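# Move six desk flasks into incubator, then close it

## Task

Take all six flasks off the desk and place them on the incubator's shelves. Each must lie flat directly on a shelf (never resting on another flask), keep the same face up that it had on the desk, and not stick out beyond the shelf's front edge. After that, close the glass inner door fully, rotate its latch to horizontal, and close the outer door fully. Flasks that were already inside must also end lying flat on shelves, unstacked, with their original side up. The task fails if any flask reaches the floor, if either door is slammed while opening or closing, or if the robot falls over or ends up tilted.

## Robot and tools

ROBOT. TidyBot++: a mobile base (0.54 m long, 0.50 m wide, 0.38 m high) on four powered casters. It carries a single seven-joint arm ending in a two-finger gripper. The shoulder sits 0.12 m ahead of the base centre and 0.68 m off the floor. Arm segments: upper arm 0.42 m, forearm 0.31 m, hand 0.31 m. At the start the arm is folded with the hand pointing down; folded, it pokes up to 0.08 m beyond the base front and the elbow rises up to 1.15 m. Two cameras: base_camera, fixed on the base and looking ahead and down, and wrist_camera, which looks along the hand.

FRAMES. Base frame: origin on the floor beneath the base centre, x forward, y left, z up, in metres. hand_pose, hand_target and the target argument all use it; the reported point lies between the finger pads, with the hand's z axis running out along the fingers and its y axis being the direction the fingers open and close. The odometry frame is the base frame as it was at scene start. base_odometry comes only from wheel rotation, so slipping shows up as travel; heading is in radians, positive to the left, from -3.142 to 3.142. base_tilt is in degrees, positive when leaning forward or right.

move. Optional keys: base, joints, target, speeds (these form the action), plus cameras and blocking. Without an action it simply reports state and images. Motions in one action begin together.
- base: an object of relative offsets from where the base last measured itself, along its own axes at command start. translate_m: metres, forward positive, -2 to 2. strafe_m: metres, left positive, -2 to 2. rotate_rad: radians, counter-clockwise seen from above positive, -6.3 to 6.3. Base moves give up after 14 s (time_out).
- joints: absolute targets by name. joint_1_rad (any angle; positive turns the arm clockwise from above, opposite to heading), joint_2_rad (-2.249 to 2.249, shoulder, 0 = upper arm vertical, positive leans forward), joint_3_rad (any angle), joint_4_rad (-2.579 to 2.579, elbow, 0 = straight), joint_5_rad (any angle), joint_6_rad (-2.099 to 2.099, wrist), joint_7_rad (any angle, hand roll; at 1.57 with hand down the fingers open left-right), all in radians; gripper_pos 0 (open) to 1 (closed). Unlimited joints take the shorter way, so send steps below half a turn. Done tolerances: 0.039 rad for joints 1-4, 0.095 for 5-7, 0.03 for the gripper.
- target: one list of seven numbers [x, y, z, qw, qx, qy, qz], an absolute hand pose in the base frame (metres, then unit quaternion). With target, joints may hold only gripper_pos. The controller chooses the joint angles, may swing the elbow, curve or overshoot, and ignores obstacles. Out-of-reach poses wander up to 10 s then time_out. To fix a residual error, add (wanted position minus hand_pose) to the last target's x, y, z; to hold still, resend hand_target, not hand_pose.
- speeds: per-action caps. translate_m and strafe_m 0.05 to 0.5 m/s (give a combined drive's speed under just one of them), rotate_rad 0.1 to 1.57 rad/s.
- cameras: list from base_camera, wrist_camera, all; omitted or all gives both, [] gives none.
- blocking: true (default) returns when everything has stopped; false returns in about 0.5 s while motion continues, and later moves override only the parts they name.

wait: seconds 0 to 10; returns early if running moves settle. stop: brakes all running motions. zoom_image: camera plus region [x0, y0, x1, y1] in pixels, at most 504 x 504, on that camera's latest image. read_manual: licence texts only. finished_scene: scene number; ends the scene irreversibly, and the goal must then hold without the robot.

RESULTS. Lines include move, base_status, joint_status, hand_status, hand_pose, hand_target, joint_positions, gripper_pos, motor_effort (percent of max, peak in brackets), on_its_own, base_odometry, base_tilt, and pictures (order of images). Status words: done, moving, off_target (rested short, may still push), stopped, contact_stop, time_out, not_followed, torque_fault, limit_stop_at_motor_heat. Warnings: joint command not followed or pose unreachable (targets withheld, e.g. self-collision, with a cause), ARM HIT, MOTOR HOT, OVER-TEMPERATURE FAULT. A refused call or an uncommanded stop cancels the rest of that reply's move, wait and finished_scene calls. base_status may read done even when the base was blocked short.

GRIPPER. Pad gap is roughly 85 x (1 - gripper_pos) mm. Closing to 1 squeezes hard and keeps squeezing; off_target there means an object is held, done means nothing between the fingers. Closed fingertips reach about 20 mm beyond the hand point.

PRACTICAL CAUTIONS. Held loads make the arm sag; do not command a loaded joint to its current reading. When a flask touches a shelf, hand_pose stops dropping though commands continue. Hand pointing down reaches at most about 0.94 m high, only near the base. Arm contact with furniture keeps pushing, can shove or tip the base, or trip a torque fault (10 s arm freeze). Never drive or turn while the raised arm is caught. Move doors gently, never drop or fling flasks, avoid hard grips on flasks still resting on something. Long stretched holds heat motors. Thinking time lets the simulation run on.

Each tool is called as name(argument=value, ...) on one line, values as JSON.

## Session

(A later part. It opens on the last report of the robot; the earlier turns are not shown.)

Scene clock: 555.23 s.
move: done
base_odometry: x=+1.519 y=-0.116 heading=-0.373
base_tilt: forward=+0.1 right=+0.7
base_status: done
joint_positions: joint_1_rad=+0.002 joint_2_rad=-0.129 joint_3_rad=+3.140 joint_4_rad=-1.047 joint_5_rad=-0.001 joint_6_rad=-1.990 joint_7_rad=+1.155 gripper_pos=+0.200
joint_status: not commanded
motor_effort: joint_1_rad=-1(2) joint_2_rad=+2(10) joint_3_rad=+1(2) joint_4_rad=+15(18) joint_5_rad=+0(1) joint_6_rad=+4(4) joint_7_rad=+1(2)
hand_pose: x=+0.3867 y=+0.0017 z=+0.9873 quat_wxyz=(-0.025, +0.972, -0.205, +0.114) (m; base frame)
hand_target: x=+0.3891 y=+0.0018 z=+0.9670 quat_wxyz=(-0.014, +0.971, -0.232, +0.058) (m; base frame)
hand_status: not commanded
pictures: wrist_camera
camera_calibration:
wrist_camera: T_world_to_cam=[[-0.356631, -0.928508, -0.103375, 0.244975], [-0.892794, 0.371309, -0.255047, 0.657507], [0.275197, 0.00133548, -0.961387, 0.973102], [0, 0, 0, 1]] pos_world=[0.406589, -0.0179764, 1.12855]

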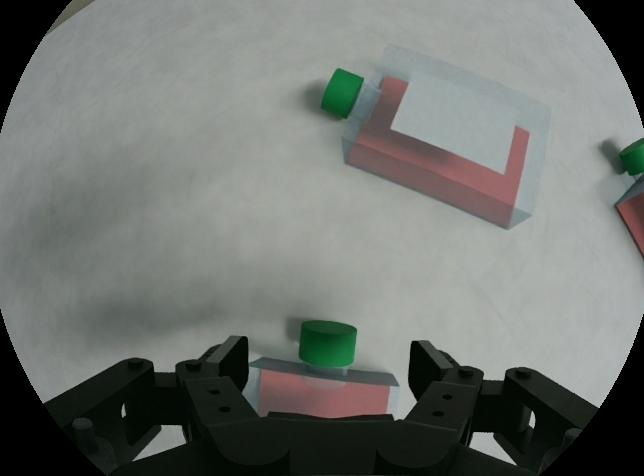

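move(base={"translate_m": -0.03}, speeds={"translate_m": 0.1}, joints={"joint_2_rad": -0.09, "joint_4_rad": -1.0616, "joint_6_rad": -1.95}, cameras=["wrist_camera"])

Scene clock: 562.87 s.
move: done
base_odometry: x=+1.491 y=-0.105 heading=-0.373
base_tilt: forward=+0.1 right=+0.7
base_status: done
joint_positions: joint_1_rad=+0.002 joint_2_rad=-0.087 joint_3_rad=+3.140 joint_4_rad=-1.053 joint_5_rad=-0.001 joint_6_rad=-1.949 joint_7_rad=+1.155 gripper_pos=+0.200
joint_status: all done
motor_effort: joint_1_rad=+0(1) joint_2_rad=-11(14) joint_3_rad=+1(1) joint_4_rad=+15(16) joint_5_rad=+1(1) joint_6_rad=+3(4) joint_7_rad=+1(1)
hand_pose: x=+0.4109 y=+0.0017 z=+0.9765 quat_wxyz=(-0.024, +0.972, -0.205, +0.111) (m; base frame)
hand_target: x=+0.4087 y=+0.0018 z=+0.9744 quat_wxyz=(-0.026, +0.967, -0.231, +0.107) (m; base frame)
hand_status: not commanded
pictures: wrist_camera
camera_calibration:
wrist_camera: T_world_to_cam=[[-0.357446, -0.928465, -0.100918, 0.250442], [-0.894507, 0.371417, -0.248812, 0.671], [0.268496, 0.00133526, -0.96328, 0.96069], [0, 0, 0, 1]] pos_world=[0.431792, -0.0179765, 1.11764]

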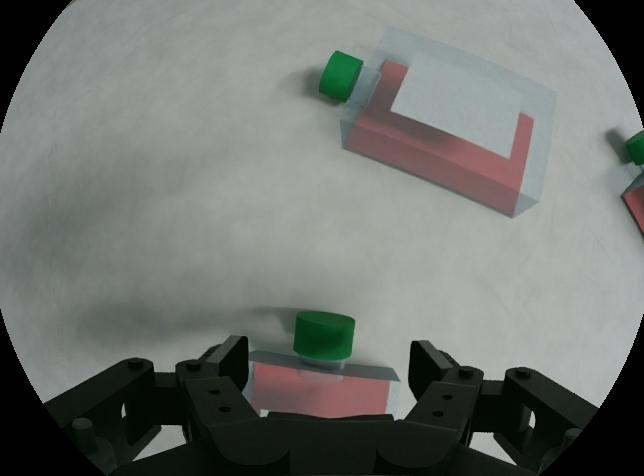

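move(base={"translate_m": 0.006}, speeds={"translate_m": 0.1}, joints={"joint_2_rad": -0.09, "joint_4_rad": -1.14, "joint_6_rad": -1.9}, cameras=["wrist_camera"])

Scene clock: 567.57 s.
move: done
base_odometry: x=+1.497 y=-0.107 heading=-0.373
base_tilt: forward=+0.1 right=+0.7
base_status: done
joint_positions: joint_1_rad=+0.002 joint_2_rad=-0.091 joint_3_rad=+3.140 joint_4_rad=-1.121 joint_5_rad=-0.001 joint_6_rad=-1.939 joint_7_rad=+1.154 gripper_pos=+0.200
joint_status: all done
motor_effort: joint_1_rad=+0(1) joint_2_rad=-10(13) joint_3_rad=+0(1) joint_4_rad=+13(17) joint_5_rad=+1(3) joint_6_rad=+2(5) joint_7_rad=+1(1)
hand_pose: x=+0.4038 y=+0.0017 z=+0.9558 quat_wxyz=(-0.018, +0.975, -0.206, +0.084) (m; base frame)
hand_target: x=+0.4131 y=+0.0018 z=+0.9517 quat_wxyz=(-0.022, +0.968, -0.231, +0.093) (m; base frame)
hand_status: not commanded
pictures: wrist_camera
camera_calibration:
wrist_camera: T_world_to_cam=[[-0.362927, -0.928268, -0.0812601, 0.229274], [-0.906618, 0.37191, -0.199317, 0.617089], [0.215241, 0.00133438, -0.97656, 0.97685], [0, 0, 0, 1]] pos_world=[0.432415, -0.0179771, 1.09558]

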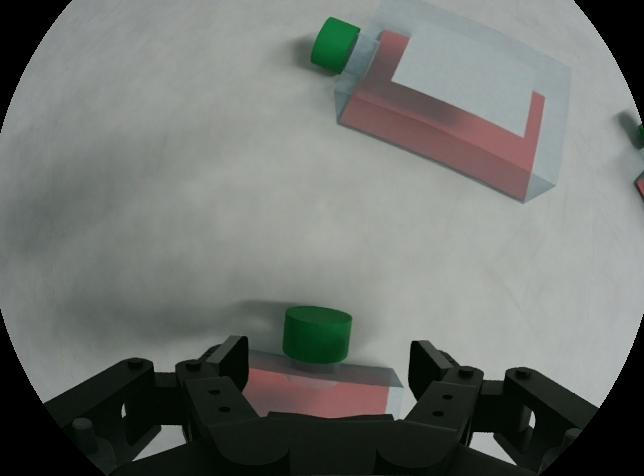

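move(base={"translate_m": 0.008}, speeds={"translate_m": 0.1}, joints={"joint_2_rad": -0.09, "joint_6_rad": -1.79}, cameras=["wrist_camera"])

Scene clock: 572.13 s.
move: done
base_odometry: x=+1.504 y=-0.110 heading=-0.374
base_tilt: forward=+0.1 right=+0.7
base_status: done
joint_positions: joint_1_rad=+0.002 joint_2_rad=-0.081 joint_3_rad=+3.140 joint_4_rad=-1.129 joint_5_rad=-0.001 joint_6_rad=-1.828 joint_7_rad=+1.154 gripper_pos=+0.200
joint_status: all done
motor_effort: joint_1_rad=-1(1) joint_2_rad=-11(15) joint_3_rad=+1(1) joint_4_rad=+17(17) joint_5_rad=+1(1) joint_6_rad=+4(5) joint_7_rad=+1(1)
hand_pose: x=+0.4388 y=+0.0017 z=+0.9578 quat_wxyz=(-0.028, +0.970, -0.205, +0.129) (m; base frame)
hand_target: x=+0.4463 y=+0.0019 z=+0.9600 quat_wxyz=(-0.035, +0.962, -0.230, +0.146) (m; base frame)
hand_status: not commanded
pictures: wrist_camera
camera_calibration:
wrist_camera: T_world_to_cam=[[-0.354095, -0.928137, -0.114795, 0.270385], [-0.884081, 0.372235, -0.282563, 0.718981], [0.304988, 0.00143373, -0.952355, 0.908574], [0, 0, 0, 1]] pos_world=[0.454275, -0.0179775, 1.09948]

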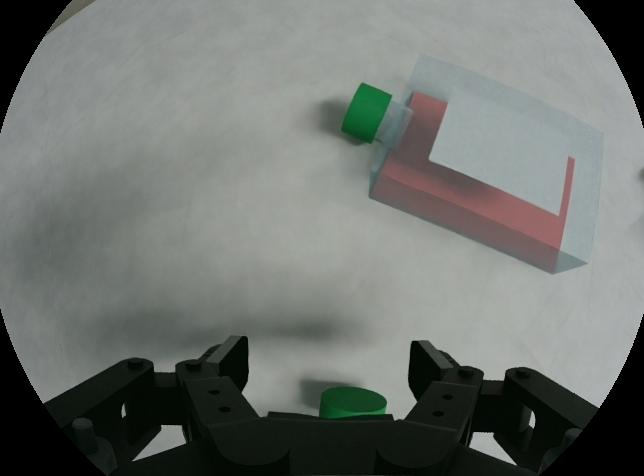

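move(base={"translate_m": -0.008}, speeds={"translate_m": 0.1}, joints={"joint_4_rad": -1.215}, cameras=["wrist_camera"])

Scene clock: 576.10 s.
move: done
base_odometry: x=+1.496 y=-0.107 heading=-0.373
base_tilt: forward=+0.1 right=+0.7
base_status: done
joint_positions: joint_1_rad=+0.002 joint_2_rad=-0.086 joint_3_rad=+3.140 joint_4_rad=-1.203 joint_5_rad=-0.001 joint_6_rad=-1.828 joint_7_rad=+1.154 gripper_pos=+0.200
joint_status: all done
motor_effort: joint_1_rad=-1(1) joint_2_rad=-12(16) joint_3_rad=+1(1) joint_4_rad=+16(18) joint_5_rad=+1(1) joint_6_rad=+3(5) joint_7_rad=+1(1)
hand_pose: x=+0.4260 y=+0.0017 z=+0.9335 quat_wxyz=(-0.021, +0.974, -0.206, +0.096) (m; base frame)
hand_target: x=+0.4347 y=+0.0019 z=+0.9331 quat_wxyz=(-0.026, +0.966, -0.231, +0.110) (m; base frame)
hand_status: not commanded
pictures: wrist_camera
camera_calibration:
wrist_camera: T_world_to_cam=[[-0.361153, -0.928138, -0.0901536, 0.243085], [-0.901432, 0.372233, -0.221052, 0.650812], [0.238725, 0.00143374, -0.971086, 0.935167], [0, 0, 0, 1]] pos_world=[0.451206, -0.0179775, 1.07391]

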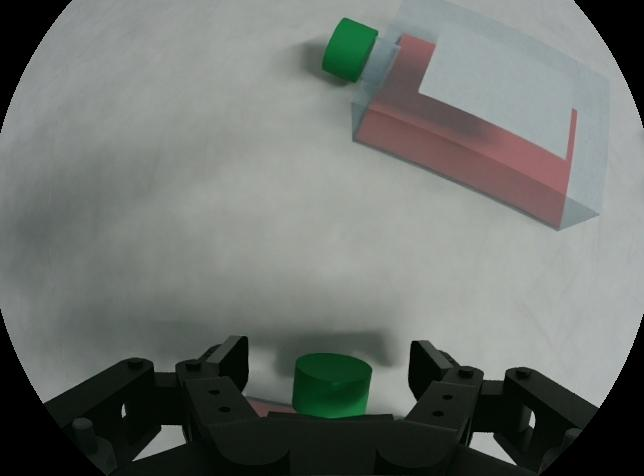

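move(joints={"gripper_pos": 0.66}, cameras=[])

move(joints={"gripper_pos": 0.74}, cameras=["wrist_camera"])

Scene clock: 578.43 s.
move: done
base_odometry: x=+1.496 y=-0.107 heading=-0.373
base_tilt: forward=+0.1 right=+0.7
base_status: not commanded
joint_positions: joint_1_rad=+0.002 joint_2_rad=-0.086 joint_3_rad=+3.140 joint_4_rad=-1.203 joint_5_rad=-0.001 joint_6_rad=-1.828 joint_7_rad=+1.154 gripper_pos=+0.656
joint_status: all done
motor_effort: joint_1_rad=+0(1) joint_2_rad=-11(13) joint_3_rad=+0(1) joint_4_rad=+15(17) joint_5_rad=+1(1) joint_6_rad=+2(4) joint_7_rad=+1(1)
hand_pose: x=+0.4260 y=+0.0017 z=+0.9335 quat_wxyz=(-0.021, +0.974, -0.206, +0.096) (m; base frame)
hand_target: x=+0.4347 y=+0.0019 z=+0.9331 quat_wxyz=(-0.026, +0.966, -0.231, +0.110) (m; base frame)
hand_status: not commanded
pictures: none
No camera images: "cameras" was empty.

Scene clock: 578.93 s.
move: off_target
base_odometry: x=+1.496 y=-0.107 heading=-0.373
base_tilt: forward=+0.1 right=+0.7
base_status: not commanded
joint_positions: joint_1_rad=+0.002 joint_2_rad=-0.087 joint_3_rad=+3.140 joint_4_rad=-1.203 joint_5_rad=-0.001 joint_6_rad=-1.828 joint_7_rad=+1.154 gripper_pos=+0.689
joint_status: gripper_pos off_target (ended at +0.689, target +0.740)
motor_effort: joint_1_rad=+0(1) joint_2_rad=-10(11) joint_3_rad=+1(1) joint_4_rad=+14(15) joint_5_rad=+1(1) joint_6_rad=+3(4) joint_7_rad=+1(1)
hand_pose: x=+0.4258 y=+0.0017 z=+0.9341 quat_wxyz=(-0.021, +0.974, -0.206, +0.097) (m; base frame)
hand_target: x=+0.4347 y=+0.0019 z=+0.9331 quat_wxyz=(-0.026, +0.966, -0.231, +0.110) (m; base frame)
hand_status: not commanded
pictures: wrist_camera
camera_calibration:
wrist_camera: T_world_to_cam=[[-0.360989, -0.928137, -0.0908199, 0.243637], [-0.901021, 0.372236, -0.222713, 0.652184], [0.240514, 0.0014337, -0.970645, 0.934566], [0, 0, 0, 1]] pos_world=[0.450805, -0.0179775, 1.07451]

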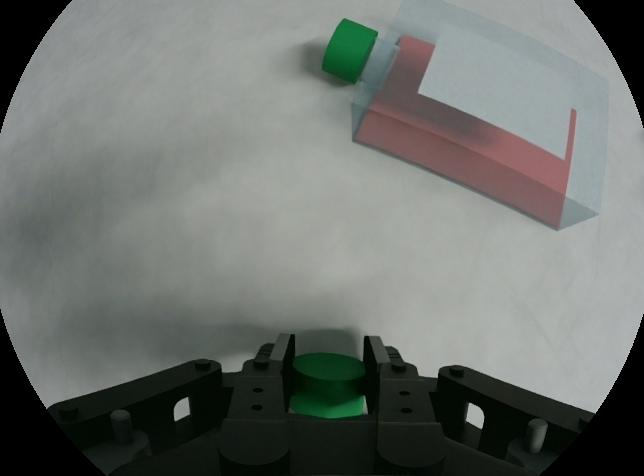

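move(joints={"gripper_pos": 0.8}, cameras=[])

move(joints={"joint_4_rad": -1.17}, cameras=[])

move(base={"translate_m": -0.09}, speeds={"translate_m": 0.1}, cameras=["wrist_camera"])

Scene clock: 582.03 s.
move: off_target
base_odometry: x=+1.496 y=-0.107 heading=-0.373
base_tilt: forward=+0.1 right=+0.6
base_status: not commanded
joint_positions: joint_1_rad=+0.002 joint_2_rad=-0.087 joint_3_rad=+3.140 joint_4_rad=-1.203 joint_5_rad=-0.001 joint_6_rad=-1.828 joint_7_rad=+1.154 gripper_pos=+0.689
joint_status: gripper_pos off_target (ended at +0.689, target +0.800)
motor_effort: joint_1_rad=+1(1) joint_2_rad=-11(11) joint_3_rad=+1(1) joint_4_rad=+15(15) joint_5_rad=+1(1) joint_6_rad=+3(3) joint_7_rad=+0(1)
hand_pose: x=+0.4258 y=+0.0017 z=+0.9341 quat_wxyz=(-0.021, +0.974, -0.206, +0.097) (m; base frame)
hand_target: x=+0.4347 y=+0.0019 z=+0.9331 quat_wxyz=(-0.026, +0.966, -0.231, +0.110) (m; base frame)
hand_status: not commanded
pictures: none
No camera images: "cameras" was empty.

Scene clock: 582.77 s.
move: done
base_odometry: x=+1.496 y=-0.107 heading=-0.373
base_tilt: forward=+0.1 right=+0.7
base_status: not commanded
joint_positions: joint_1_rad=+0.002 joint_2_rad=-0.087 joint_3_rad=+3.140 joint_4_rad=-1.179 joint_5_rad=-0.001 joint_6_rad=-1.828 joint_7_rad=+1.154 gripper_pos=+0.689
joint_status: all done
motor_effort: joint_1_rad=+1(1) joint_2_rad=-12(13) joint_3_rad=+0(1) joint_4_rad=+17(17) joint_5_rad=+1(1) joint_6_rad=+4(4) joint_7_rad=+0(2)
hand_pose: x=+0.4297 y=+0.0017 z=+0.9424 quat_wxyz=(-0.024, +0.972, -0.206, +0.108) (m; base frame)
hand_target: x=+0.4419 y=+0.0019 z=+0.9491 quat_wxyz=(-0.032, +0.964, -0.230, +0.132) (m; base frame)
hand_status: not commanded
pictures: none
No camera images: "cameras" was empty.

Scene clock: 584.17 s.
move: done
base_odometry: x=+1.412 y=-0.075 heading=-0.373
base_tilt: forward=+0.1 right=+0.7
base_status: done
joint_positions: joint_1_rad=+0.002 joint_2_rad=-0.087 joint_3_rad=+3.140 joint_4_rad=-1.178 joint_5_rad=-0.001 joint_6_rad=-1.828 joint_7_rad=+1.154 gripper_pos=+0.689
joint_status: not commanded
motor_effort: joint_1_rad=+0(1) joint_2_rad=-13(16) joint_3_rad=+1(1) joint_4_rad=+17(17) joint_5_rad=+1(1) joint_6_rad=+4(4) joint_7_rad=+1(1)
hand_pose: x=+0.4299 y=+0.0017 z=+0.9423 quat_wxyz=(-0.023, +0.972, -0.206, +0.108) (m; base frame)
hand_target: x=+0.4419 y=+0.0019 z=+0.9491 quat_wxyz=(-0.032, +0.964, -0.230, +0.132) (m; base frame)
hand_status: not commanded
pictures: wrist_camera
camera_calibration:
wrist_camera: T_world_to_cam=[[-0.358729, -0.928137, -0.0993742, 0.252924], [-0.895473, 0.372236, -0.244065, 0.675374], [0.263517, 0.00143375, -0.964654, 0.925995], [0, 0, 0, 1]] pos_world=[0.451495, -0.0179775, 1.08323]

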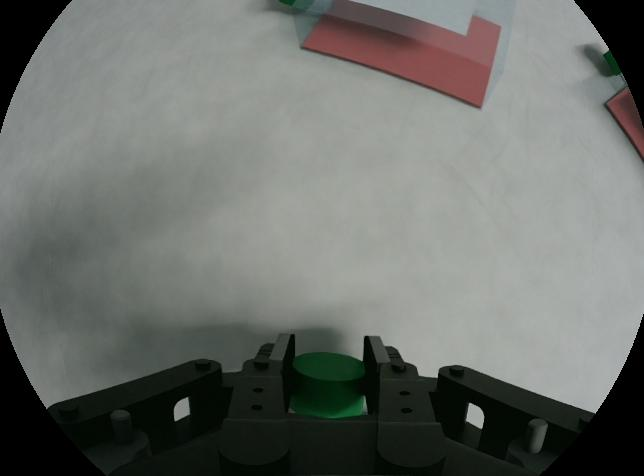

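move(joints={"joint_4_rad": -1.215}, cameras=[])

move(joints={"gripper_pos": 0.6}, cameras=["wrist_camera"])

move(joints={"joint_2_rad": 0.06, "joint_4_rad": -1.055, "joint_6_rad": -2.08}, cameras=["wrist_camera"])

Scene clock: 588.87 s.
move: done
base_odometry: x=+1.412 y=-0.075 heading=-0.373
base_tilt: forward=+0.1 right=+0.7
base_status: not commanded
joint_positions: joint_1_rad=+0.002 joint_2_rad=-0.088 joint_3_rad=+3.140 joint_4_rad=-1.203 joint_5_rad=-0.001 joint_6_rad=-1.828 joint_7_rad=+1.154 gripper_pos=+0.689
joint_status: all done
motor_effort: joint_1_rad=+0(1) joint_2_rad=-11(13) joint_3_rad=+0(1) joint_4_rad=+14(18) joint_5_rad=+0(2) joint_6_rad=+2(4) joint_7_rad=+1(1)
hand_pose: x=+0.4258 y=+0.0017 z=+0.9339 quat_wxyz=(-0.021, +0.974, -0.206, +0.097) (m; base frame)
hand_target: x=+0.4347 y=+0.0019 z=+0.9331 quat_wxyz=(-0.026, +0.966, -0.231, +0.110) (m; base frame)
hand_status: not commanded
pictures: none
No camera images: "cameras" was empty.

Scene clock: 589.50 s.
move: done
base_odometry: x=+1.412 y=-0.075 heading=-0.373
base_tilt: forward=+0.1 right=+0.7
base_status: not commanded
joint_positions: joint_1_rad=+0.002 joint_2_rad=-0.088 joint_3_rad=+3.140 joint_4_rad=-1.208 joint_5_rad=-0.001 joint_6_rad=-1.828 joint_7_rad=+1.154 gripper_pos=+0.600
joint_status: all done
motor_effort: joint_1_rad=+0(1) joint_2_rad=-12(13) joint_3_rad=+1(1) joint_4_rad=+16(17) joint_5_rad=+1(1) joint_6_rad=+3(4) joint_7_rad=+1(1)
hand_pose: x=+0.4251 y=+0.0017 z=+0.9325 quat_wxyz=(-0.021, +0.974, -0.206, +0.095) (m; base frame)
hand_target: x=+0.4347 y=+0.0019 z=+0.9331 quat_wxyz=(-0.026, +0.966, -0.231, +0.110) (m; base frame)
hand_status: not commanded
pictures: wrist_camera
camera_calibration:
wrist_camera: T_world_to_cam=[[-0.361342, -0.92814, -0.0893725, 0.242017], [-0.901909, 0.372228, -0.219106, 0.648155], [0.236628, 0.00143376, -0.971599, 0.935735], [0, 0, 0, 1]] pos_world=[0.450607, -0.0179775, 1.0728]

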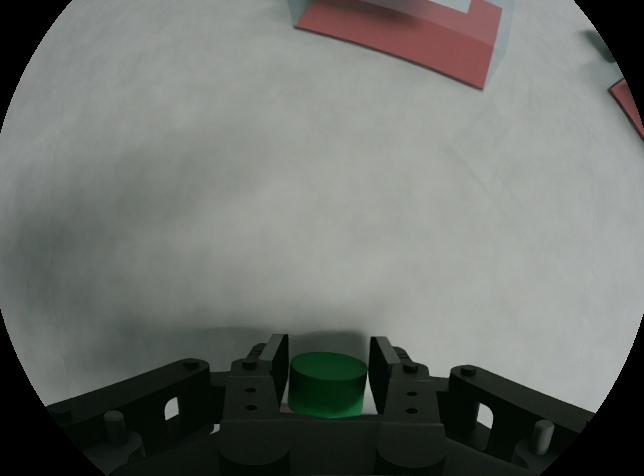

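Scene clock: 590.93 s.
move: done
base_odometry: x=+1.412 y=-0.075 heading=-0.373
base_tilt: forward=+0.1 right=+0.7
base_status: not commanded
joint_positions: joint_1_rad=+0.002 joint_2_rad=+0.060 joint_3_rad=+3.140 joint_4_rad=-1.065 joint_5_rad=-0.001 joint_6_rad=-2.021 joint_7_rad=+1.154 gripper_pos=+0.600
joint_status: all done
motor_effort: joint_1_rad=-1(1) joint_2_rad=-16(18) joint_3_rad=+1(1) joint_4_rad=+15(18) joint_5_rad=+1(1) joint_6_rad=+2(4) joint_7_rad=+1(1)
hand_pose: x=+0.4265 y=+0.0016 z=+0.9259 quat_wxyz=(+0.000, +0.978, -0.207, -0.002) (m; base frame)
hand_target: x=+0.4099 y=+0.0018 z=+0.9293 quat_wxyz=(+0.006, +0.972, -0.232, -0.026) (m; base frame)
hand_status: not commanded
pictures: wrist_camera
camera_calibration:
wrist_camera: T_world_to_cam=[[-0.371676, -0.928218, -0.0163676, 0.178676], [-0.927493, 0.372033, -0.0367169, 0.490104], [0.0401706, 0.00153408, -0.999192, 1.0384], [0, 0, 0, 1]] pos_world=[0.479265, -0.0180773, 1.05848]

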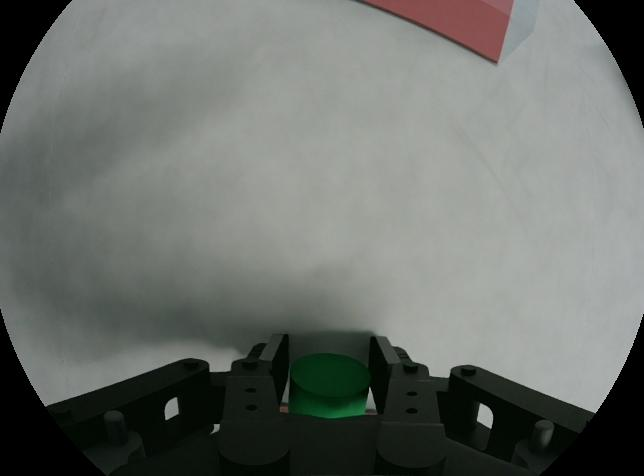

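move(joints={"gripper_pos": 0.78}, cameras=[])

move(joints={"joint_4_rad": -1.02}, cameras=["wrist_camera"])

Scene clock: 594.10 s.
move: off_target
base_odometry: x=+1.412 y=-0.075 heading=-0.373
base_tilt: forward=+0.1 right=+0.7
base_status: not commanded
joint_positions: joint_1_rad=+0.002 joint_2_rad=+0.060 joint_3_rad=+3.140 joint_4_rad=-1.062 joint_5_rad=-0.001 joint_6_rad=-2.023 joint_7_rad=+1.154 gripper_pos=+0.683
joint_status: gripper_pos off_target (ended at +0.683, target +0.780)
motor_effort: joint_1_rad=+0(1) joint_2_rad=-16(17) joint_3_rad=+0(1) joint_4_rad=+16(16) joint_5_rad=+1(1) joint_6_rad=+2(2) joint_7_rad=+1(1)
hand_pose: x=+0.4264 y=+0.0016 z=+0.9268 quat_wxyz=(+0.000, +0.978, -0.207, -0.002) (m; base frame)
hand_target: x=+0.4099 y=+0.0018 z=+0.9293 quat_wxyz=(+0.006, +0.972, -0.232, -0.026) (m; base frame)
hand_status: not commanded
pictures: none
No camera images: "cameras" was empty.

Scene clock: 594.77 s.
move: done
base_odometry: x=+1.412 y=-0.075 heading=-0.373
base_tilt: forward=+0.1 right=+0.7
base_status: not commanded
joint_positions: joint_1_rad=+0.002 joint_2_rad=+0.060 joint_3_rad=+3.140 joint_4_rad=-1.027 joint_5_rad=-0.001 joint_6_rad=-2.023 joint_7_rad=+1.154 gripper_pos=+0.683
joint_status: all done
motor_effort: joint_1_rad=+0(1) joint_2_rad=-16(17) joint_3_rad=+1(1) joint_4_rad=+16(17) joint_5_rad=+1(1) joint_6_rad=+2(2) joint_7_rad=+1(2)
hand_pose: x=+0.4324 y=+0.0016 z=+0.9369 quat_wxyz=(-0.004, +0.978, -0.207, +0.015) (m; base frame)
hand_target: x=+0.4157 y=+0.0018 z=+0.9387 quat_wxyz=(+0.002, +0.973, -0.232, -0.009) (m; base frame)
hand_status: not commanded
pictures: wrist_camera
camera_calibration:
wrist_camera: T_world_to_cam=[[-0.370842, -0.928217, -0.0298321, 0.193277], [-0.925551, 0.372037, -0.0703183, 0.526554], [0.0763693, 0.00153412, -0.997078, 1.03144], [0, 0, 0, 1]] pos_world=[0.480257, -0.0180773, 1.07122]

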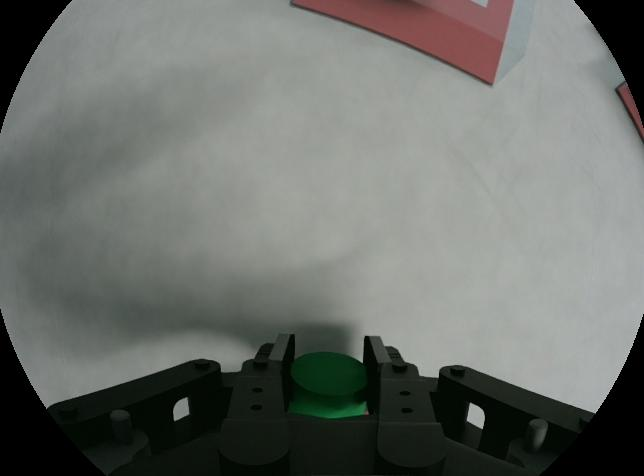

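move(joints={"joint_7_rad": -0.0}, cameras=["wrist_camera"])

move(joints={"joint_7_rad": -1.06}, cameras=["wrist_camera"])

Scene clock: 598.40 s.
move: done
base_odometry: x=+1.412 y=-0.075 heading=-0.373
base_tilt: forward=+0.1 right=+0.7
base_status: not commanded
joint_positions: joint_1_rad=+0.002 joint_2_rad=+0.060 joint_3_rad=+3.140 joint_4_rad=-1.027 joint_5_rad=-0.001 joint_6_rad=-2.023 joint_7_rad=+0.054 gripper_pos=+0.683
joint_status: all done
motor_effort: joint_1_rad=+0(1) joint_2_rad=-16(17) joint_3_rad=+1(1) joint_4_rad=+15(16) joint_5_rad=+1(1) joint_6_rad=+2(2) joint_7_rad=+0(1)
hand_pose: x=+0.4324 y=+0.0016 z=+0.9369 quat_wxyz=(-0.011, +0.726, -0.687, +0.011) (m; base frame)
hand_target: x=+0.4157 y=+0.0018 z=+0.9387 quat_wxyz=(+0.006, +0.708, -0.707, -0.007) (m; base frame)
hand_status: not commanded
pictures: wrist_camera
camera_calibration:
wrist_camera: T_world_to_cam=[[-0.994726, -0.090308, -0.0486358, 0.479319], [-0.0882559, 0.995177, -0.0428096, 0.137695], [0.0522673, -0.0382914, -0.997899, 1.04271], [0, 0, 0, 1]] pos_world=[0.434444, -0.0538182, 1.06972]

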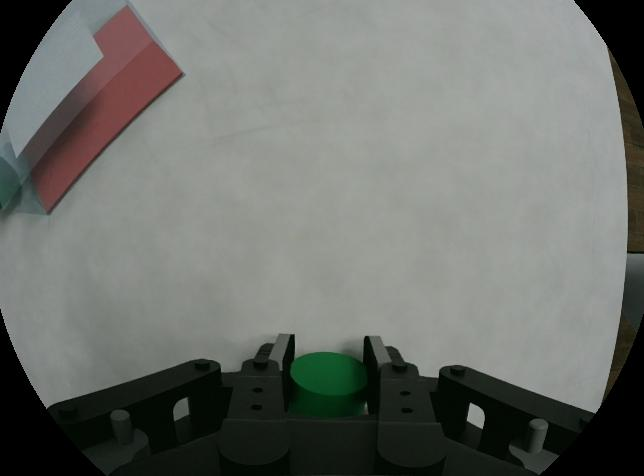

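Scene clock: 600.10 s.
move: done
base_odometry: x=+1.412 y=-0.075 heading=-0.373
base_tilt: forward=+0.1 right=+0.7
base_status: not commanded
joint_positions: joint_1_rad=+0.002 joint_2_rad=+0.060 joint_3_rad=+3.140 joint_4_rad=-1.027 joint_5_rad=-0.001 joint_6_rad=-2.023 joint_7_rad=-1.005 gripper_pos=+0.683
joint_status: all done
motor_effort: joint_1_rad=-1(1) joint_2_rad=-17(17) joint_3_rad=+0(1) joint_4_rad=+16(16) joint_5_rad=+1(1) joint_6_rad=+2(2) joint_7_rad=+1(2)
hand_pose: x=+0.4324 y=+0.0016 z=+0.9369 quat_wxyz=(-0.015, +0.279, -0.960, +0.004) (m; base frame)
hand_target: x=+0.4157 y=+0.0018 z=+0.9387 quat_wxyz=(+0.009, +0.253, -0.967, -0.002) (m; base frame)
hand_status: not commanded
pictures: wrist_camera
camera_calibration:
wrist_camera: T_world_to_cam=[[-0.564912, 0.824464, -0.0336761, 0.277964], [0.82512, 0.564774, -0.0144067, -0.283093], [0.00714156, -0.0359254, -0.999329, 1.06351], [0, 0, 0, 1]] pos_world=[0.383016, -0.0310807, 1.06808]

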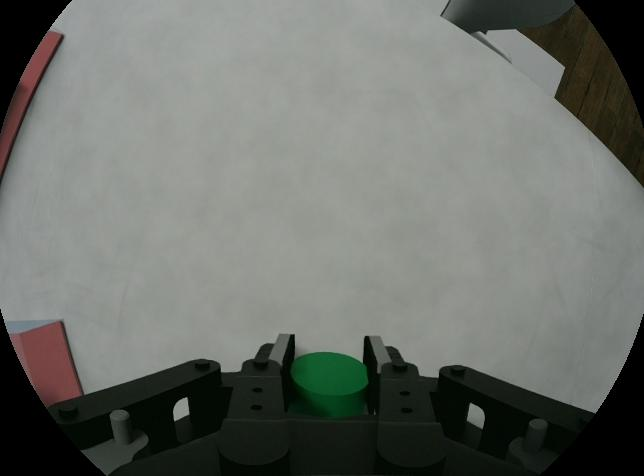

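move(joints={"joint_4_rad": -1.068}, cameras=[])

move(joints={"gripper_pos": 0.4}, cameras=[])

move(joints={"joint_2_rad": -0.06, "joint_4_rad": -1.06, "joint_6_rad": -1.93}, cameras=["wrist_camera"])

Scene clock: 602.87 s.
move: done
base_odometry: x=+1.412 y=-0.075 heading=-0.373
base_tilt: forward=+0.1 right=+0.7
base_status: not commanded
joint_positions: joint_1_rad=+0.002 joint_2_rad=+0.060 joint_3_rad=+3.140 joint_4_rad=-1.061 joint_5_rad=-0.001 joint_6_rad=-2.023 joint_7_rad=-1.006 gripper_pos=+0.683
joint_status: all done
motor_effort: joint_1_rad=+0(1) joint_2_rad=-16(18) joint_3_rad=+1(1) joint_4_rad=+15(16) joint_5_rad=+1(1) joint_6_rad=+1(2) joint_7_rad=+1(1)
hand_pose: x=+0.4267 y=+0.0016 z=+0.9271 quat_wxyz=(+0.001, +0.279, -0.960, -0.001) (m; base frame)
hand_target: x=+0.4076 y=+0.0018 z=+0.9259 quat_wxyz=(+0.032, +0.253, -0.967, -0.008) (m; base frame)
hand_status: not commanded
pictures: none
No camera images: "cameras" was empty.

Scene clock: 603.60 s.
move: done
base_odometry: x=+1.412 y=-0.075 heading=-0.373
base_tilt: forward=+0.1 right=+0.7
base_status: not commanded
joint_positions: joint_1_rad=+0.002 joint_2_rad=+0.060 joint_3_rad=+3.140 joint_4_rad=-1.061 joint_5_rad=-0.001 joint_6_rad=-2.023 joint_7_rad=-1.006 gripper_pos=+0.400
joint_status: all done
motor_effort: joint_1_rad=+0(1) joint_2_rad=-16(17) joint_3_rad=+0(1) joint_4_rad=+15(16) joint_5_rad=+1(1) joint_6_rad=+1(1) joint_7_rad=+0(1)
hand_pose: x=+0.4266 y=+0.0016 z=+0.9271 quat_wxyz=(+0.001, +0.279, -0.960, -0.001) (m; base frame)
hand_target: x=+0.4076 y=+0.0018 z=+0.9259 quat_wxyz=(+0.032, +0.253, -0.967, -0.008) (m; base frame)
hand_status: not commanded
pictures: none
No camera images: "cameras" was empty.

Scene clock: 604.67 s.
move: done
base_odometry: x=+1.412 y=-0.075 heading=-0.373
base_tilt: forward=+0.1 right=+0.7
base_status: not commanded
joint_positions: joint_1_rad=+0.002 joint_2_rad=-0.055 joint_3_rad=+3.140 joint_4_rad=-1.061 joint_5_rad=-0.001 joint_6_rad=-1.975 joint_7_rad=-1.006 gripper_pos=+0.400
joint_status: all done
motor_effort: joint_1_rad=+0(1) joint_2_rad=-13(19) joint_3_rad=+1(1) joint_4_rad=+15(16) joint_5_rad=+1(1) joint_6_rad=+3(3) joint_7_rad=+1(1)
hand_pose: x=+0.4112 y=+0.0017 z=+0.9630 quat_wxyz=(-0.077, +0.278, -0.957, +0.022) (m; base frame)
hand_target: x=+0.4236 y=+0.0018 z=+0.9673 quat_wxyz=(-0.102, +0.252, -0.962, +0.027) (m; base frame)
hand_status: not commanded
pictures: wrist_camera
camera_calibration:
wrist_camera: T_world_to_cam=[[-0.555569, 0.824657, -0.106227, 0.332829], [0.8203, 0.564485, 0.0920021, -0.365741], [0.135834, -0.0360248, -0.990076, 1.02799], [0, 0, 0, 1]] pos_world=[0.345291, -0.0309807, 1.0868]

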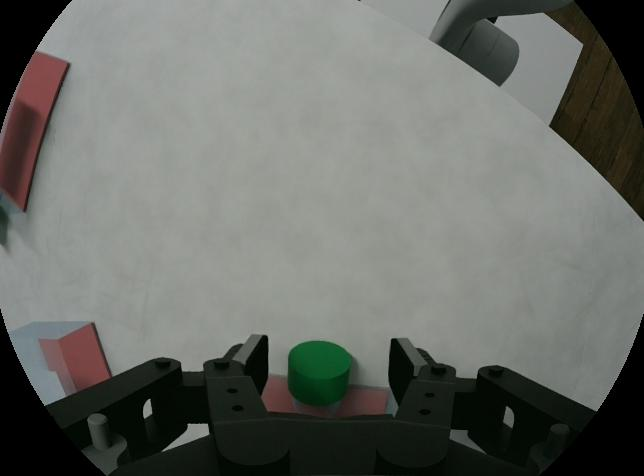

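move(joints={"joint_2_rad": -0.12, "joint_4_rad": -1.02, "joint_6_rad": -1.75}, cameras=[])

move(base={"translate_m": -0.2, "strafe_m": -0.353, "rotate_rad": 0.515}, speeds={"translate_m": 0.3, "rotate_rad": 0.5}, joints={"joint_2_rad": -0.13, "joint_4_rad": -1.308, "joint_6_rad": -0.916, "joint_7_rad": 1.57, "gripper_pos": 0.3})

Scene clock: 611.10 s.
move: done
base_odometry: x=+1.412 y=-0.075 heading=-0.373
base_tilt: forward=+0.1 right=+0.7
base_status: not commanded
joint_positions: joint_1_rad=+0.002 joint_2_rad=-0.109 joint_3_rad=+3.140 joint_4_rad=-1.024 joint_5_rad=-0.001 joint_6_rad=-1.798 joint_7_rad=-1.006 gripper_pos=+0.400
joint_status: all done
motor_effort: joint_1_rad=+0(1) joint_2_rad=-11(14) joint_3_rad=+1(1) joint_4_rad=+16(17) joint_5_rad=+1(1) joint_6_rad=+5(5) joint_7_rad=+1(2)
hand_pose: x=+0.4516 y=+0.0017 z=+1.0085 quat_wxyz=(-0.204, +0.273, -0.938, +0.059) (m; base frame)
hand_target: x=+0.4618 y=+0.0019 z=+1.0205 quat_wxyz=(-0.235, +0.246, -0.938, +0.061) (m; base frame)
hand_status: not commanded
pictures: none
No camera images: "cameras" was empty.

Scene clock: 614.10 s.
move: done
base_odometry: x=+1.097 y=-0.330 heading=+0.142
base_tilt: forward=+0.2 right=+0.7
base_status: done
joint_positions: joint_1_rad=+0.001 joint_2_rad=-0.123 joint_3_rad=+3.141 joint_4_rad=-1.293 joint_5_rad=-0.001 joint_6_rad=-0.968 joint_7_rad=+1.516 gripper_pos=+0.300
joint_status: all done
motor_effort: joint_1_rad=-1(2) joint_2_rad=-15(16) joint_3_rad=+1(3) joint_4_rad=+20(21) joint_5_rad=+1(2) joint_6_rad=+9(9) joint_7_rad=+1(2)
hand_pose: x=+0.6191 y=+0.0016 z=+1.0550 quat_wxyz=(-0.014, +0.876, -0.024, +0.481) (m; base frame)
hand_target: x=+0.6245 y=+0.0022 z=+1.0638 quat_wxyz=(+0.000, +0.866, +0.000, +0.500) (m; base frame)
hand_status: not commanded
pictures: base_camera, wrist_camera
camera_calibration:
wrist_camera: T_world_to_cam=[[0.00395223, -0.999641, -0.0265152, 0.0305596], [-0.501603, 0.0209566, -0.864844, 1.28403], [0.865089, 0.0167181, -0.50134, 0.123565], [0, 0, 0, 1]] pos_world=[0.537056, 0.00157406, 1.17324]

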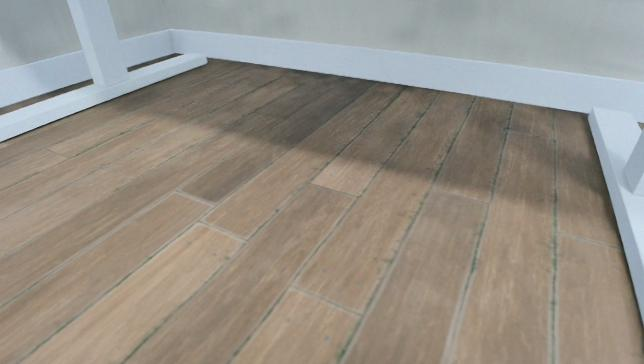

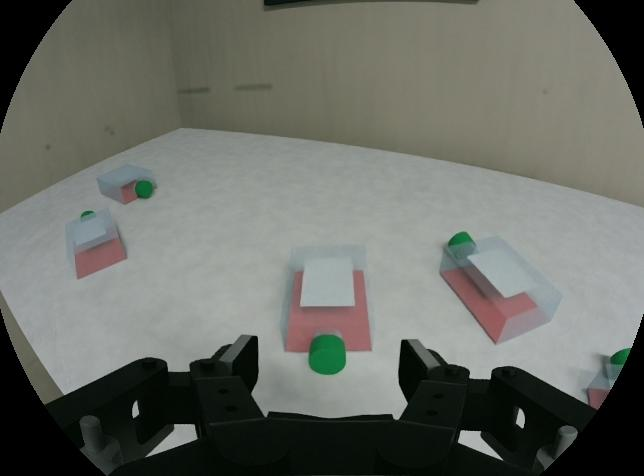

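move(base={"translate_m": 0.012, "strafe_m": 0.006}, speeds={"translate_m": 0.1}, joints={"joint_2_rad": -0.004, "joint_4_rad": -1.5425, "joint_6_rad": -0.5, "joint_7_rad": 1.64, "gripper_pos": 0.2}, cameras=["wrist_camera"])

Scene clock: 618.00 s.
move: done
base_odometry: x=+1.108 y=-0.323 heading=+0.142
base_tilt: forward=+0.1 right=+0.7
base_status: done
joint_positions: joint_1_rad=+0.001 joint_2_rad=+0.005 joint_3_rad=+3.140 joint_4_rad=-1.533 joint_5_rad=-0.001 joint_6_rad=-0.554 joint_7_rad=+1.584 gripper_pos=+0.200
joint_status: all done
motor_effort: joint_1_rad=+0(1) joint_2_rad=-21(24) joint_3_rad=+1(3) joint_4_rad=+22(24) joint_5_rad=+1(2) joint_6_rad=+9(10) joint_7_rad=+0(2)
hand_pose: x=+0.7051 y=+0.0015 z=+0.9582 quat_wxyz=(+0.003, +0.865, +0.005, +0.501) (m; base frame)
hand_target: x=+0.7094 y=+0.0023 z=+0.9724 quat_wxyz=(+0.018, +0.851, +0.030, +0.524) (m; base frame)
hand_status: not commanded
pictures: wrist_camera
camera_calibration:
wrist_camera: T_world_to_cam=[[0.0389701, -0.9987, 0.0328591, -0.0539882], [-0.460464, -0.0471328, -0.886426, 1.23521], [0.886822, 0.0194137, -0.461702, -0.0526663], [0, 0, 0, 1]] pos_world=[0.617577, 0.00532312, 1.07238]

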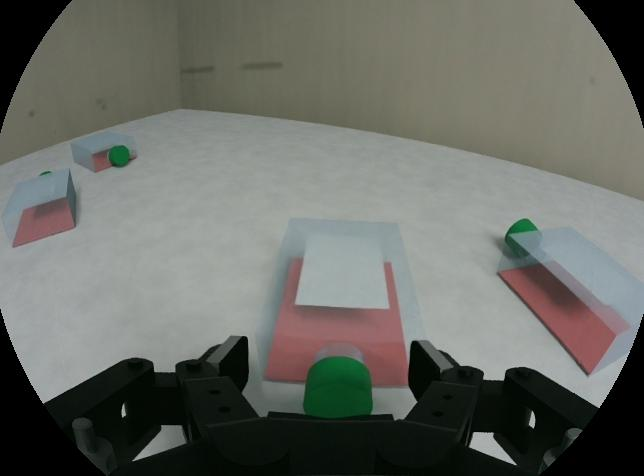

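move(base={"strafe_m": -0.004}, joints={"joint_2_rad": 0.035, "joint_4_rad": -1.59, "joint_6_rad": -0.43, "joint_7_rad": 1.64}, cameras=["wrist_camera"])

Scene clock: 620.10 s.
move: done
base_odometry: x=+1.109 y=-0.327 heading=+0.142
base_tilt: forward=+0.1 right=+0.7
base_status: done
joint_positions: joint_1_rad=+0.001 joint_2_rad=+0.036 joint_3_rad=+3.140 joint_4_rad=-1.577 joint_5_rad=-0.001 joint_6_rad=-0.477 joint_7_rad=+1.585 gripper_pos=+0.200
joint_status: all done
motor_effort: joint_1_rad=+0(3) joint_2_rad=-22(24) joint_3_rad=+0(3) joint_4_rad=+22(23) joint_5_rad=+1(1) joint_6_rad=+9(10) joint_7_rad=+0(2)
hand_pose: x=+0.7184 y=+0.0016 z=+0.9348 quat_wxyz=(+0.003, +0.865, +0.006, +0.502) (m; base frame)
hand_target: x=+0.7231 y=+0.0023 z=+0.9404 quat_wxyz=(+0.017, +0.855, +0.030, +0.517) (m; base frame)
hand_status: not commanded
pictures: wrist_camera
camera_calibration:
wrist_camera: T_world_to_cam=[[0.0392866, -0.998669, 0.0334037, -0.0543932], [-0.459128, -0.047733, -0.887087, 1.22022], [0.887501, 0.0195141, -0.460392, -0.0768485], [0, 0, 0, 1]] pos_world=[0.630576, 0.00542351, 1.04888]

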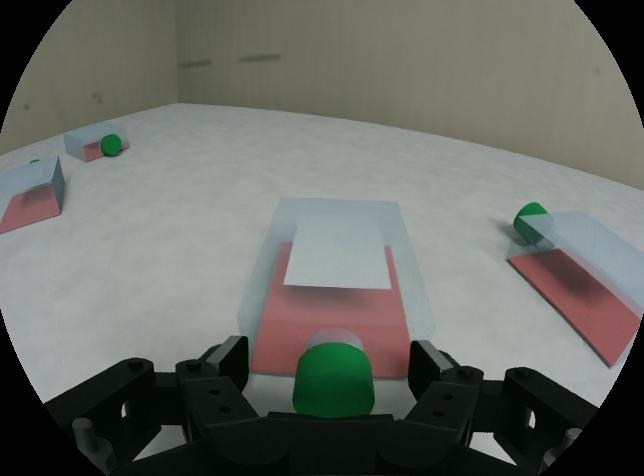

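move(base={"translate_m": 0.008}, joints={"gripper_pos": 0.5}, cameras=["wrist_camera"])

Scene clock: 622.00 s.
move: done
base_odometry: x=+1.117 y=-0.326 heading=+0.142
base_tilt: forward=+0.1 right=+0.7
base_status: done
joint_positions: joint_1_rad=+0.001 joint_2_rad=+0.040 joint_3_rad=+3.140 joint_4_rad=-1.577 joint_5_rad=-0.001 joint_6_rad=-0.477 joint_7_rad=+1.585 gripper_pos=+0.500
joint_status: all done
motor_effort: joint_1_rad=+0(1) joint_2_rad=-22(26) joint_3_rad=+1(1) joint_4_rad=+22(22) joint_5_rad=+0(1) joint_6_rad=+9(9) joint_7_rad=+1(1)
hand_pose: x=+0.7195 y=+0.0016 z=+0.9321 quat_wxyz=(+0.003, +0.866, +0.006, +0.500) (m; base frame)
hand_target: x=+0.7231 y=+0.0023 z=+0.9404 quat_wxyz=(+0.017, +0.855, +0.030, +0.517) (m; base frame)
hand_status: not commanded
pictures: wrist_camera
camera_calibration:
wrist_camera: T_world_to_cam=[[0.0394228, -0.998669, 0.0332439, -0.0543021], [-0.462735, -0.0477337, -0.88521, 1.21928], [0.885619, 0.0195144, -0.464002, -0.0744516], [0, 0, 0, 1]] pos_world=[0.632279, 0.00542351, 1.04658]

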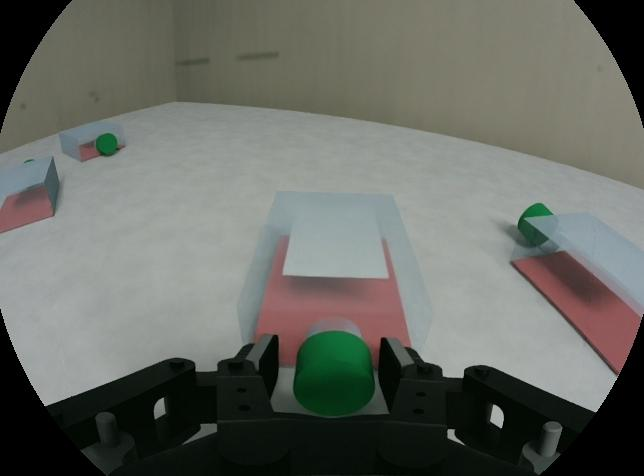

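move(joints={"gripper_pos": 0.88}, cameras=[])

move(joints={"joint_2_rad": 0.0187, "joint_4_rad": -1.373, "joint_6_rad": -0.7}, cameras=["wrist_camera"])

move(base={"translate_m": -0.96, "strafe_m": 0.764}, speeds={"translate_m": 0.35}, cameras=[])

move(base={"rotate_rad": -2.119}, speeds={"rotate_rad": 0.7})

Scene clock: 627.30 s.
move: off_target
base_odometry: x=+1.117 y=-0.326 heading=+0.142
base_tilt: forward=+0.1 right=+0.7
base_status: not commanded
joint_positions: joint_1_rad=+0.001 joint_2_rad=+0.040 joint_3_rad=+3.140 joint_4_rad=-1.577 joint_5_rad=-0.001 joint_6_rad=-0.476 joint_7_rad=+1.585 gripper_pos=+0.683
joint_status: gripper_pos off_target (ended at +0.683, target +0.880)
motor_effort: joint_1_rad=+0(1) joint_2_rad=-21(23) joint_3_rad=+1(1) joint_4_rad=+21(22) joint_5_rad=+1(1) joint_6_rad=+9(9) joint_7_rad=+1(1)
hand_pose: x=+0.7197 y=+0.0016 z=+0.9324 quat_wxyz=(+0.003, +0.866, +0.006, +0.501) (m; base frame)
hand_target: x=+0.7231 y=+0.0023 z=+0.9404 quat_wxyz=(+0.017, +0.855, +0.030, +0.517) (m; base frame)
hand_status: not commanded
pictures: none
No camera images: "cameras" was empty.

Scene clock: 628.53 s.
move: done
base_odometry: x=+1.117 y=-0.326 heading=+0.142
base_tilt: forward=+0.1 right=+0.7
base_status: not commanded
joint_positions: joint_1_rad=+0.001 joint_2_rad=+0.036 joint_3_rad=+3.140 joint_4_rad=-1.382 joint_5_rad=-0.001 joint_6_rad=-0.637 joint_7_rad=+1.585 gripper_pos=+0.683
joint_status: all done
motor_effort: joint_1_rad=+0(1) joint_2_rad=-22(24) joint_3_rad=+1(1) joint_4_rad=+22(25) joint_5_rad=+1(1) joint_6_rad=+10(10) joint_7_rad=+1(1)
hand_pose: x=+0.7205 y=+0.0016 z=+1.0052 quat_wxyz=(+0.003, +0.856, +0.006, +0.517) (m; base frame)
hand_target: x=+0.7062 y=+0.0023 z=+1.0036 quat_wxyz=(+0.017, +0.865, +0.031, +0.501) (m; base frame)
hand_status: not commanded
pictures: wrist_camera
camera_calibration:
wrist_camera: T_world_to_cam=[[0.0384459, -0.998646, 0.0350312, -0.0578615], [-0.4278, -0.0481311, -0.902591, 1.27674], [0.903056, 0.0197146, -0.429071, -0.089074], [0, 0, 0, 1]] pos_world=[0.628852, 0.00542375, 1.11618]

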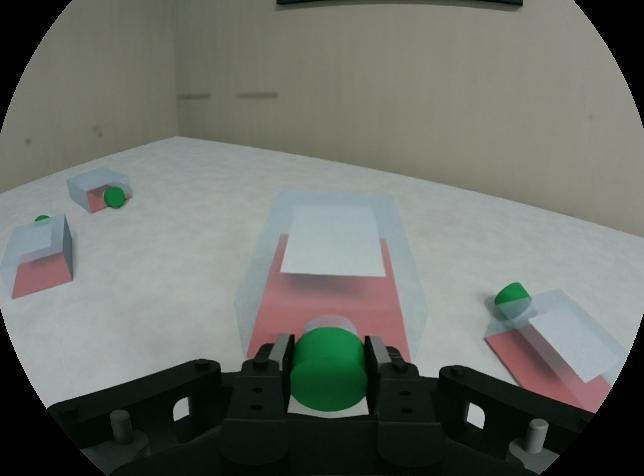

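Scene clock: 633.03 s.
move: done
base_odometry: x=+0.058 y=+0.295 heading=+0.142
base_tilt: forward=+0.1 right=+0.6
base_status: done
joint_positions: joint_1_rad=+0.001 joint_2_rad=+0.032 joint_3_rad=+3.140 joint_4_rad=-1.381 joint_5_rad=-0.001 joint_6_rad=-0.641 joint_7_rad=+1.585 gripper_pos=+0.683
joint_status: not commanded
motor_effort: joint_1_rad=-1(2) joint_2_rad=-22(27) joint_3_rad=+0(2) joint_4_rad=+22(24) joint_5_rad=+1(1) joint_6_rad=+10(10) joint_7_rad=+1(2)
hand_pose: x=+0.7186 y=+0.0017 z=+1.0068 quat_wxyz=(+0.003, +0.856, +0.006, +0.517) (m; base frame)
hand_target: x=+0.7062 y=+0.0023 z=+1.0036 quat_wxyz=(+0.017, +0.865, +0.031, +0.501) (m; base frame)
hand_status: not commanded
pictures: none
No camera images: "cameras" was empty.

Scene clock: 636.80 s.
move: done
base_odometry: x=+0.058 y=+0.295 heading=-1.976
base_tilt: forward=+0.2 right=+0.7
base_status: done
joint_positions: joint_1_rad=+0.003 joint_2_rad=+0.032 joint_3_rad=+3.142 joint_4_rad=-1.381 joint_5_rad=-0.001 joint_6_rad=-0.641 joint_7_rad=+1.585 gripper_pos=+0.683
joint_status: not commanded
motor_effort: joint_1_rad=+0(3) joint_2_rad=-22(24) joint_3_rad=+1(3) joint_4_rad=+23(23) joint_5_rad=+1(2) joint_6_rad=+10(10) joint_7_rad=+0(2)
hand_pose: x=+0.7186 y=-0.0007 z=+1.0068 quat_wxyz=(+0.004, +0.856, +0.004, +0.517) (m; base frame)
hand_target: x=+0.7062 y=+0.0023 z=+1.0036 quat_wxyz=(+0.017, +0.865, +0.031, +0.501) (m; base frame)
hand_status: not commanded
pictures: base_camera, wrist_camera
camera_calibration:
wrist_camera: T_world_to_cam=[[0.0345053, -0.998787, 0.0351409, -0.0574906], [-0.427808, -0.0465388, -0.902671, 1.27727], [0.903211, 0.0161133, -0.428895, -0.0869615], [0, 0, 0, 1]] pos_world=[0.626957, 0.00342322, 1.11768]

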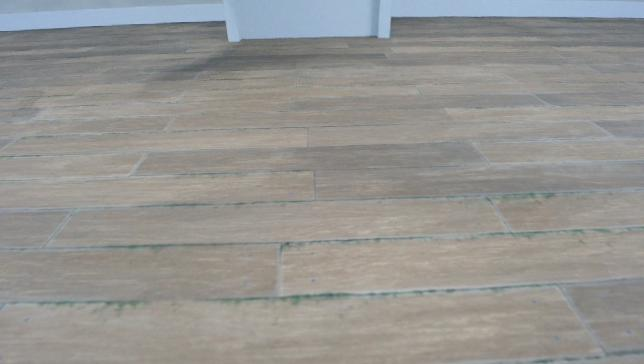

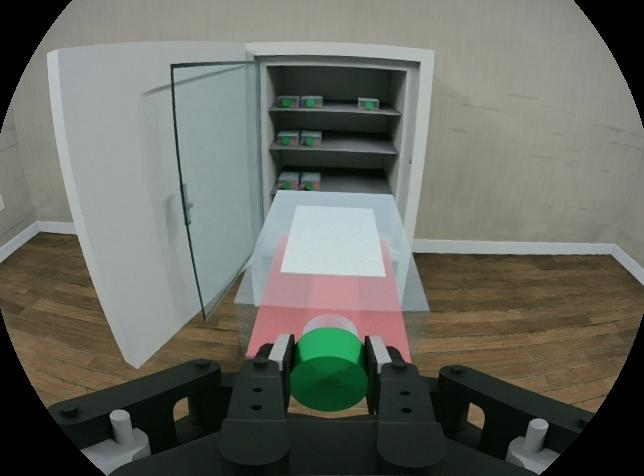

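move(base={"translate_m": 1.2, "strafe_m": -0.01}, speeds={"translate_m": 0.35}, joints={"joint_6_rad": -0.72})

Scene clock: 644.80 s.
move: done
base_odometry: x=-0.425 y=-0.804 heading=-1.977
base_tilt: forward=+0.2 right=+0.7
base_status: done
joint_positions: joint_1_rad=+0.003 joint_2_rad=+0.033 joint_3_rad=+3.142 joint_4_rad=-1.381 joint_5_rad=-0.001 joint_6_rad=-0.666 joint_7_rad=+1.585 gripper_pos=+0.683
joint_status: all done
motor_effort: joint_1_rad=-1(2) joint_2_rad=-22(25) joint_3_rad=+1(2) joint_4_rad=+22(23) joint_5_rad=+1(1) joint_6_rad=+10(10) joint_7_rad=+0(2)
hand_pose: x=+0.7152 y=-0.0007 z=+0.9997 quat_wxyz=(+0.004, +0.862, +0.004, +0.506) (m; base frame)
hand_target: x=+0.7030 y=+0.0023 z=+0.9982 quat_wxyz=(+0.017, +0.870, +0.031, +0.492) (m; base frame)
hand_status: not commanded
pictures: base_camera, wrist_camera
camera_calibration:
wrist_camera: T_world_to_cam=[[0.0353881, -0.998787, 0.0342483, -0.0568613], [-0.450681, -0.0465366, -0.891471, 1.27455], [0.891983, 0.0161123, -0.451781, -0.0559933], [0, 0, 0, 1]] pos_world=[0.626374, 0.00342322, 1.11288]

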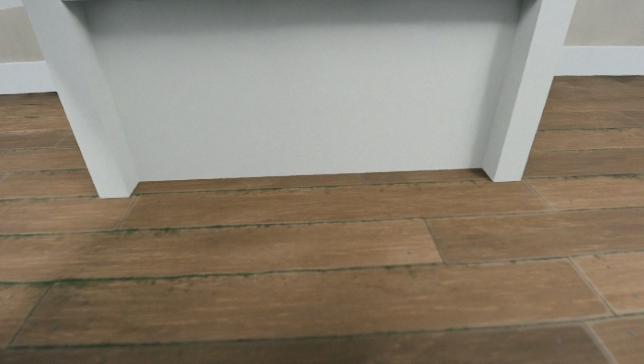

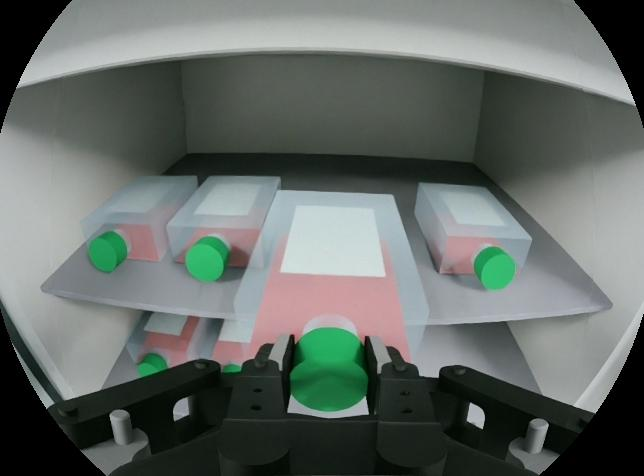

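zoom_image(camera="wrist_camera", region=[150, 150, 450, 370])

Scaled by 1.680.

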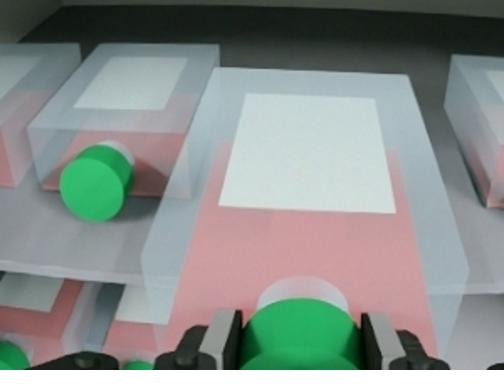

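move(base={"strafe_m": -0.018}, joints={"joint_4_rad": -1.4, "joint_6_rad": -0.69}, cameras=[])

move(base={"translate_m": 0.13}, speeds={"translate_m": 0.15}, cameras=["wrist_camera"])

Scene clock: 648.73 s.
move: done
base_odometry: x=-0.442 y=-0.797 heading=-1.976
base_tilt: forward=+0.1 right=+0.6
base_status: done
joint_positions: joint_1_rad=+0.004 joint_2_rad=+0.033 joint_3_rad=+3.143 joint_4_rad=-1.395 joint_5_rad=-0.001 joint_6_rad=-0.666 joint_7_rad=+1.585 gripper_pos=+0.683
joint_status: all done
motor_effort: joint_1_rad=+0(3) joint_2_rad=-23(24) joint_3_rad=+1(3) joint_4_rad=+22(24) joint_5_rad=+1(1) joint_6_rad=+10(10) joint_7_rad=+1(1)
hand_pose: x=+0.7136 y=-0.0016 z=+0.9912 quat_wxyz=(+0.004, +0.866, +0.004, +0.500) (m; base frame)
hand_target: x=+0.7049 y=+0.0023 z=+0.9906 quat_wxyz=(+0.017, +0.869, +0.031, +0.494) (m; base frame)
hand_status: not commanded
pictures: none
No camera images: "cameras" was empty.

Scene clock: 650.23 s.
move: done
base_odometry: x=-0.493 y=-0.917 heading=-1.977
base_tilt: forward=+0.1 right=+0.7
base_status: done
joint_positions: joint_1_rad=+0.004 joint_2_rad=+0.033 joint_3_rad=+3.143 joint_4_rad=-1.396 joint_5_rad=-0.001 joint_6_rad=-0.666 joint_7_rad=+1.585 gripper_pos=+0.683
joint_status: not commanded
motor_effort: joint_1_rad=+0(1) joint_2_rad=-22(25) joint_3_rad=+1(2) joint_4_rad=+22(24) joint_5_rad=+1(1) joint_6_rad=+10(10) joint_7_rad=+0(2)
hand_pose: x=+0.7136 y=-0.0016 z=+0.9912 quat_wxyz=(+0.004, +0.866, +0.004, +0.500) (m; base frame)
hand_target: x=+0.7049 y=+0.0023 z=+0.9906 quat_wxyz=(+0.017, +0.869, +0.031, +0.494) (m; base frame)
hand_status: not commanded
pictures: wrist_camera
camera_calibration:
wrist_camera: T_world_to_cam=[[0.0344962, -0.998838, 0.0336687, -0.0561182], [-0.463666, -0.0458389, -0.884823, 1.26897], [0.885338, 0.014912, -0.464709, -0.040741], [0, 0, 0, 1]] pos_world=[0.626386, 0.00272292, 1.10577]

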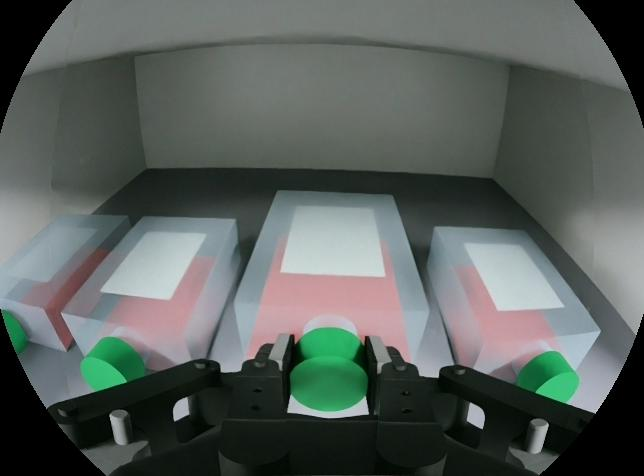

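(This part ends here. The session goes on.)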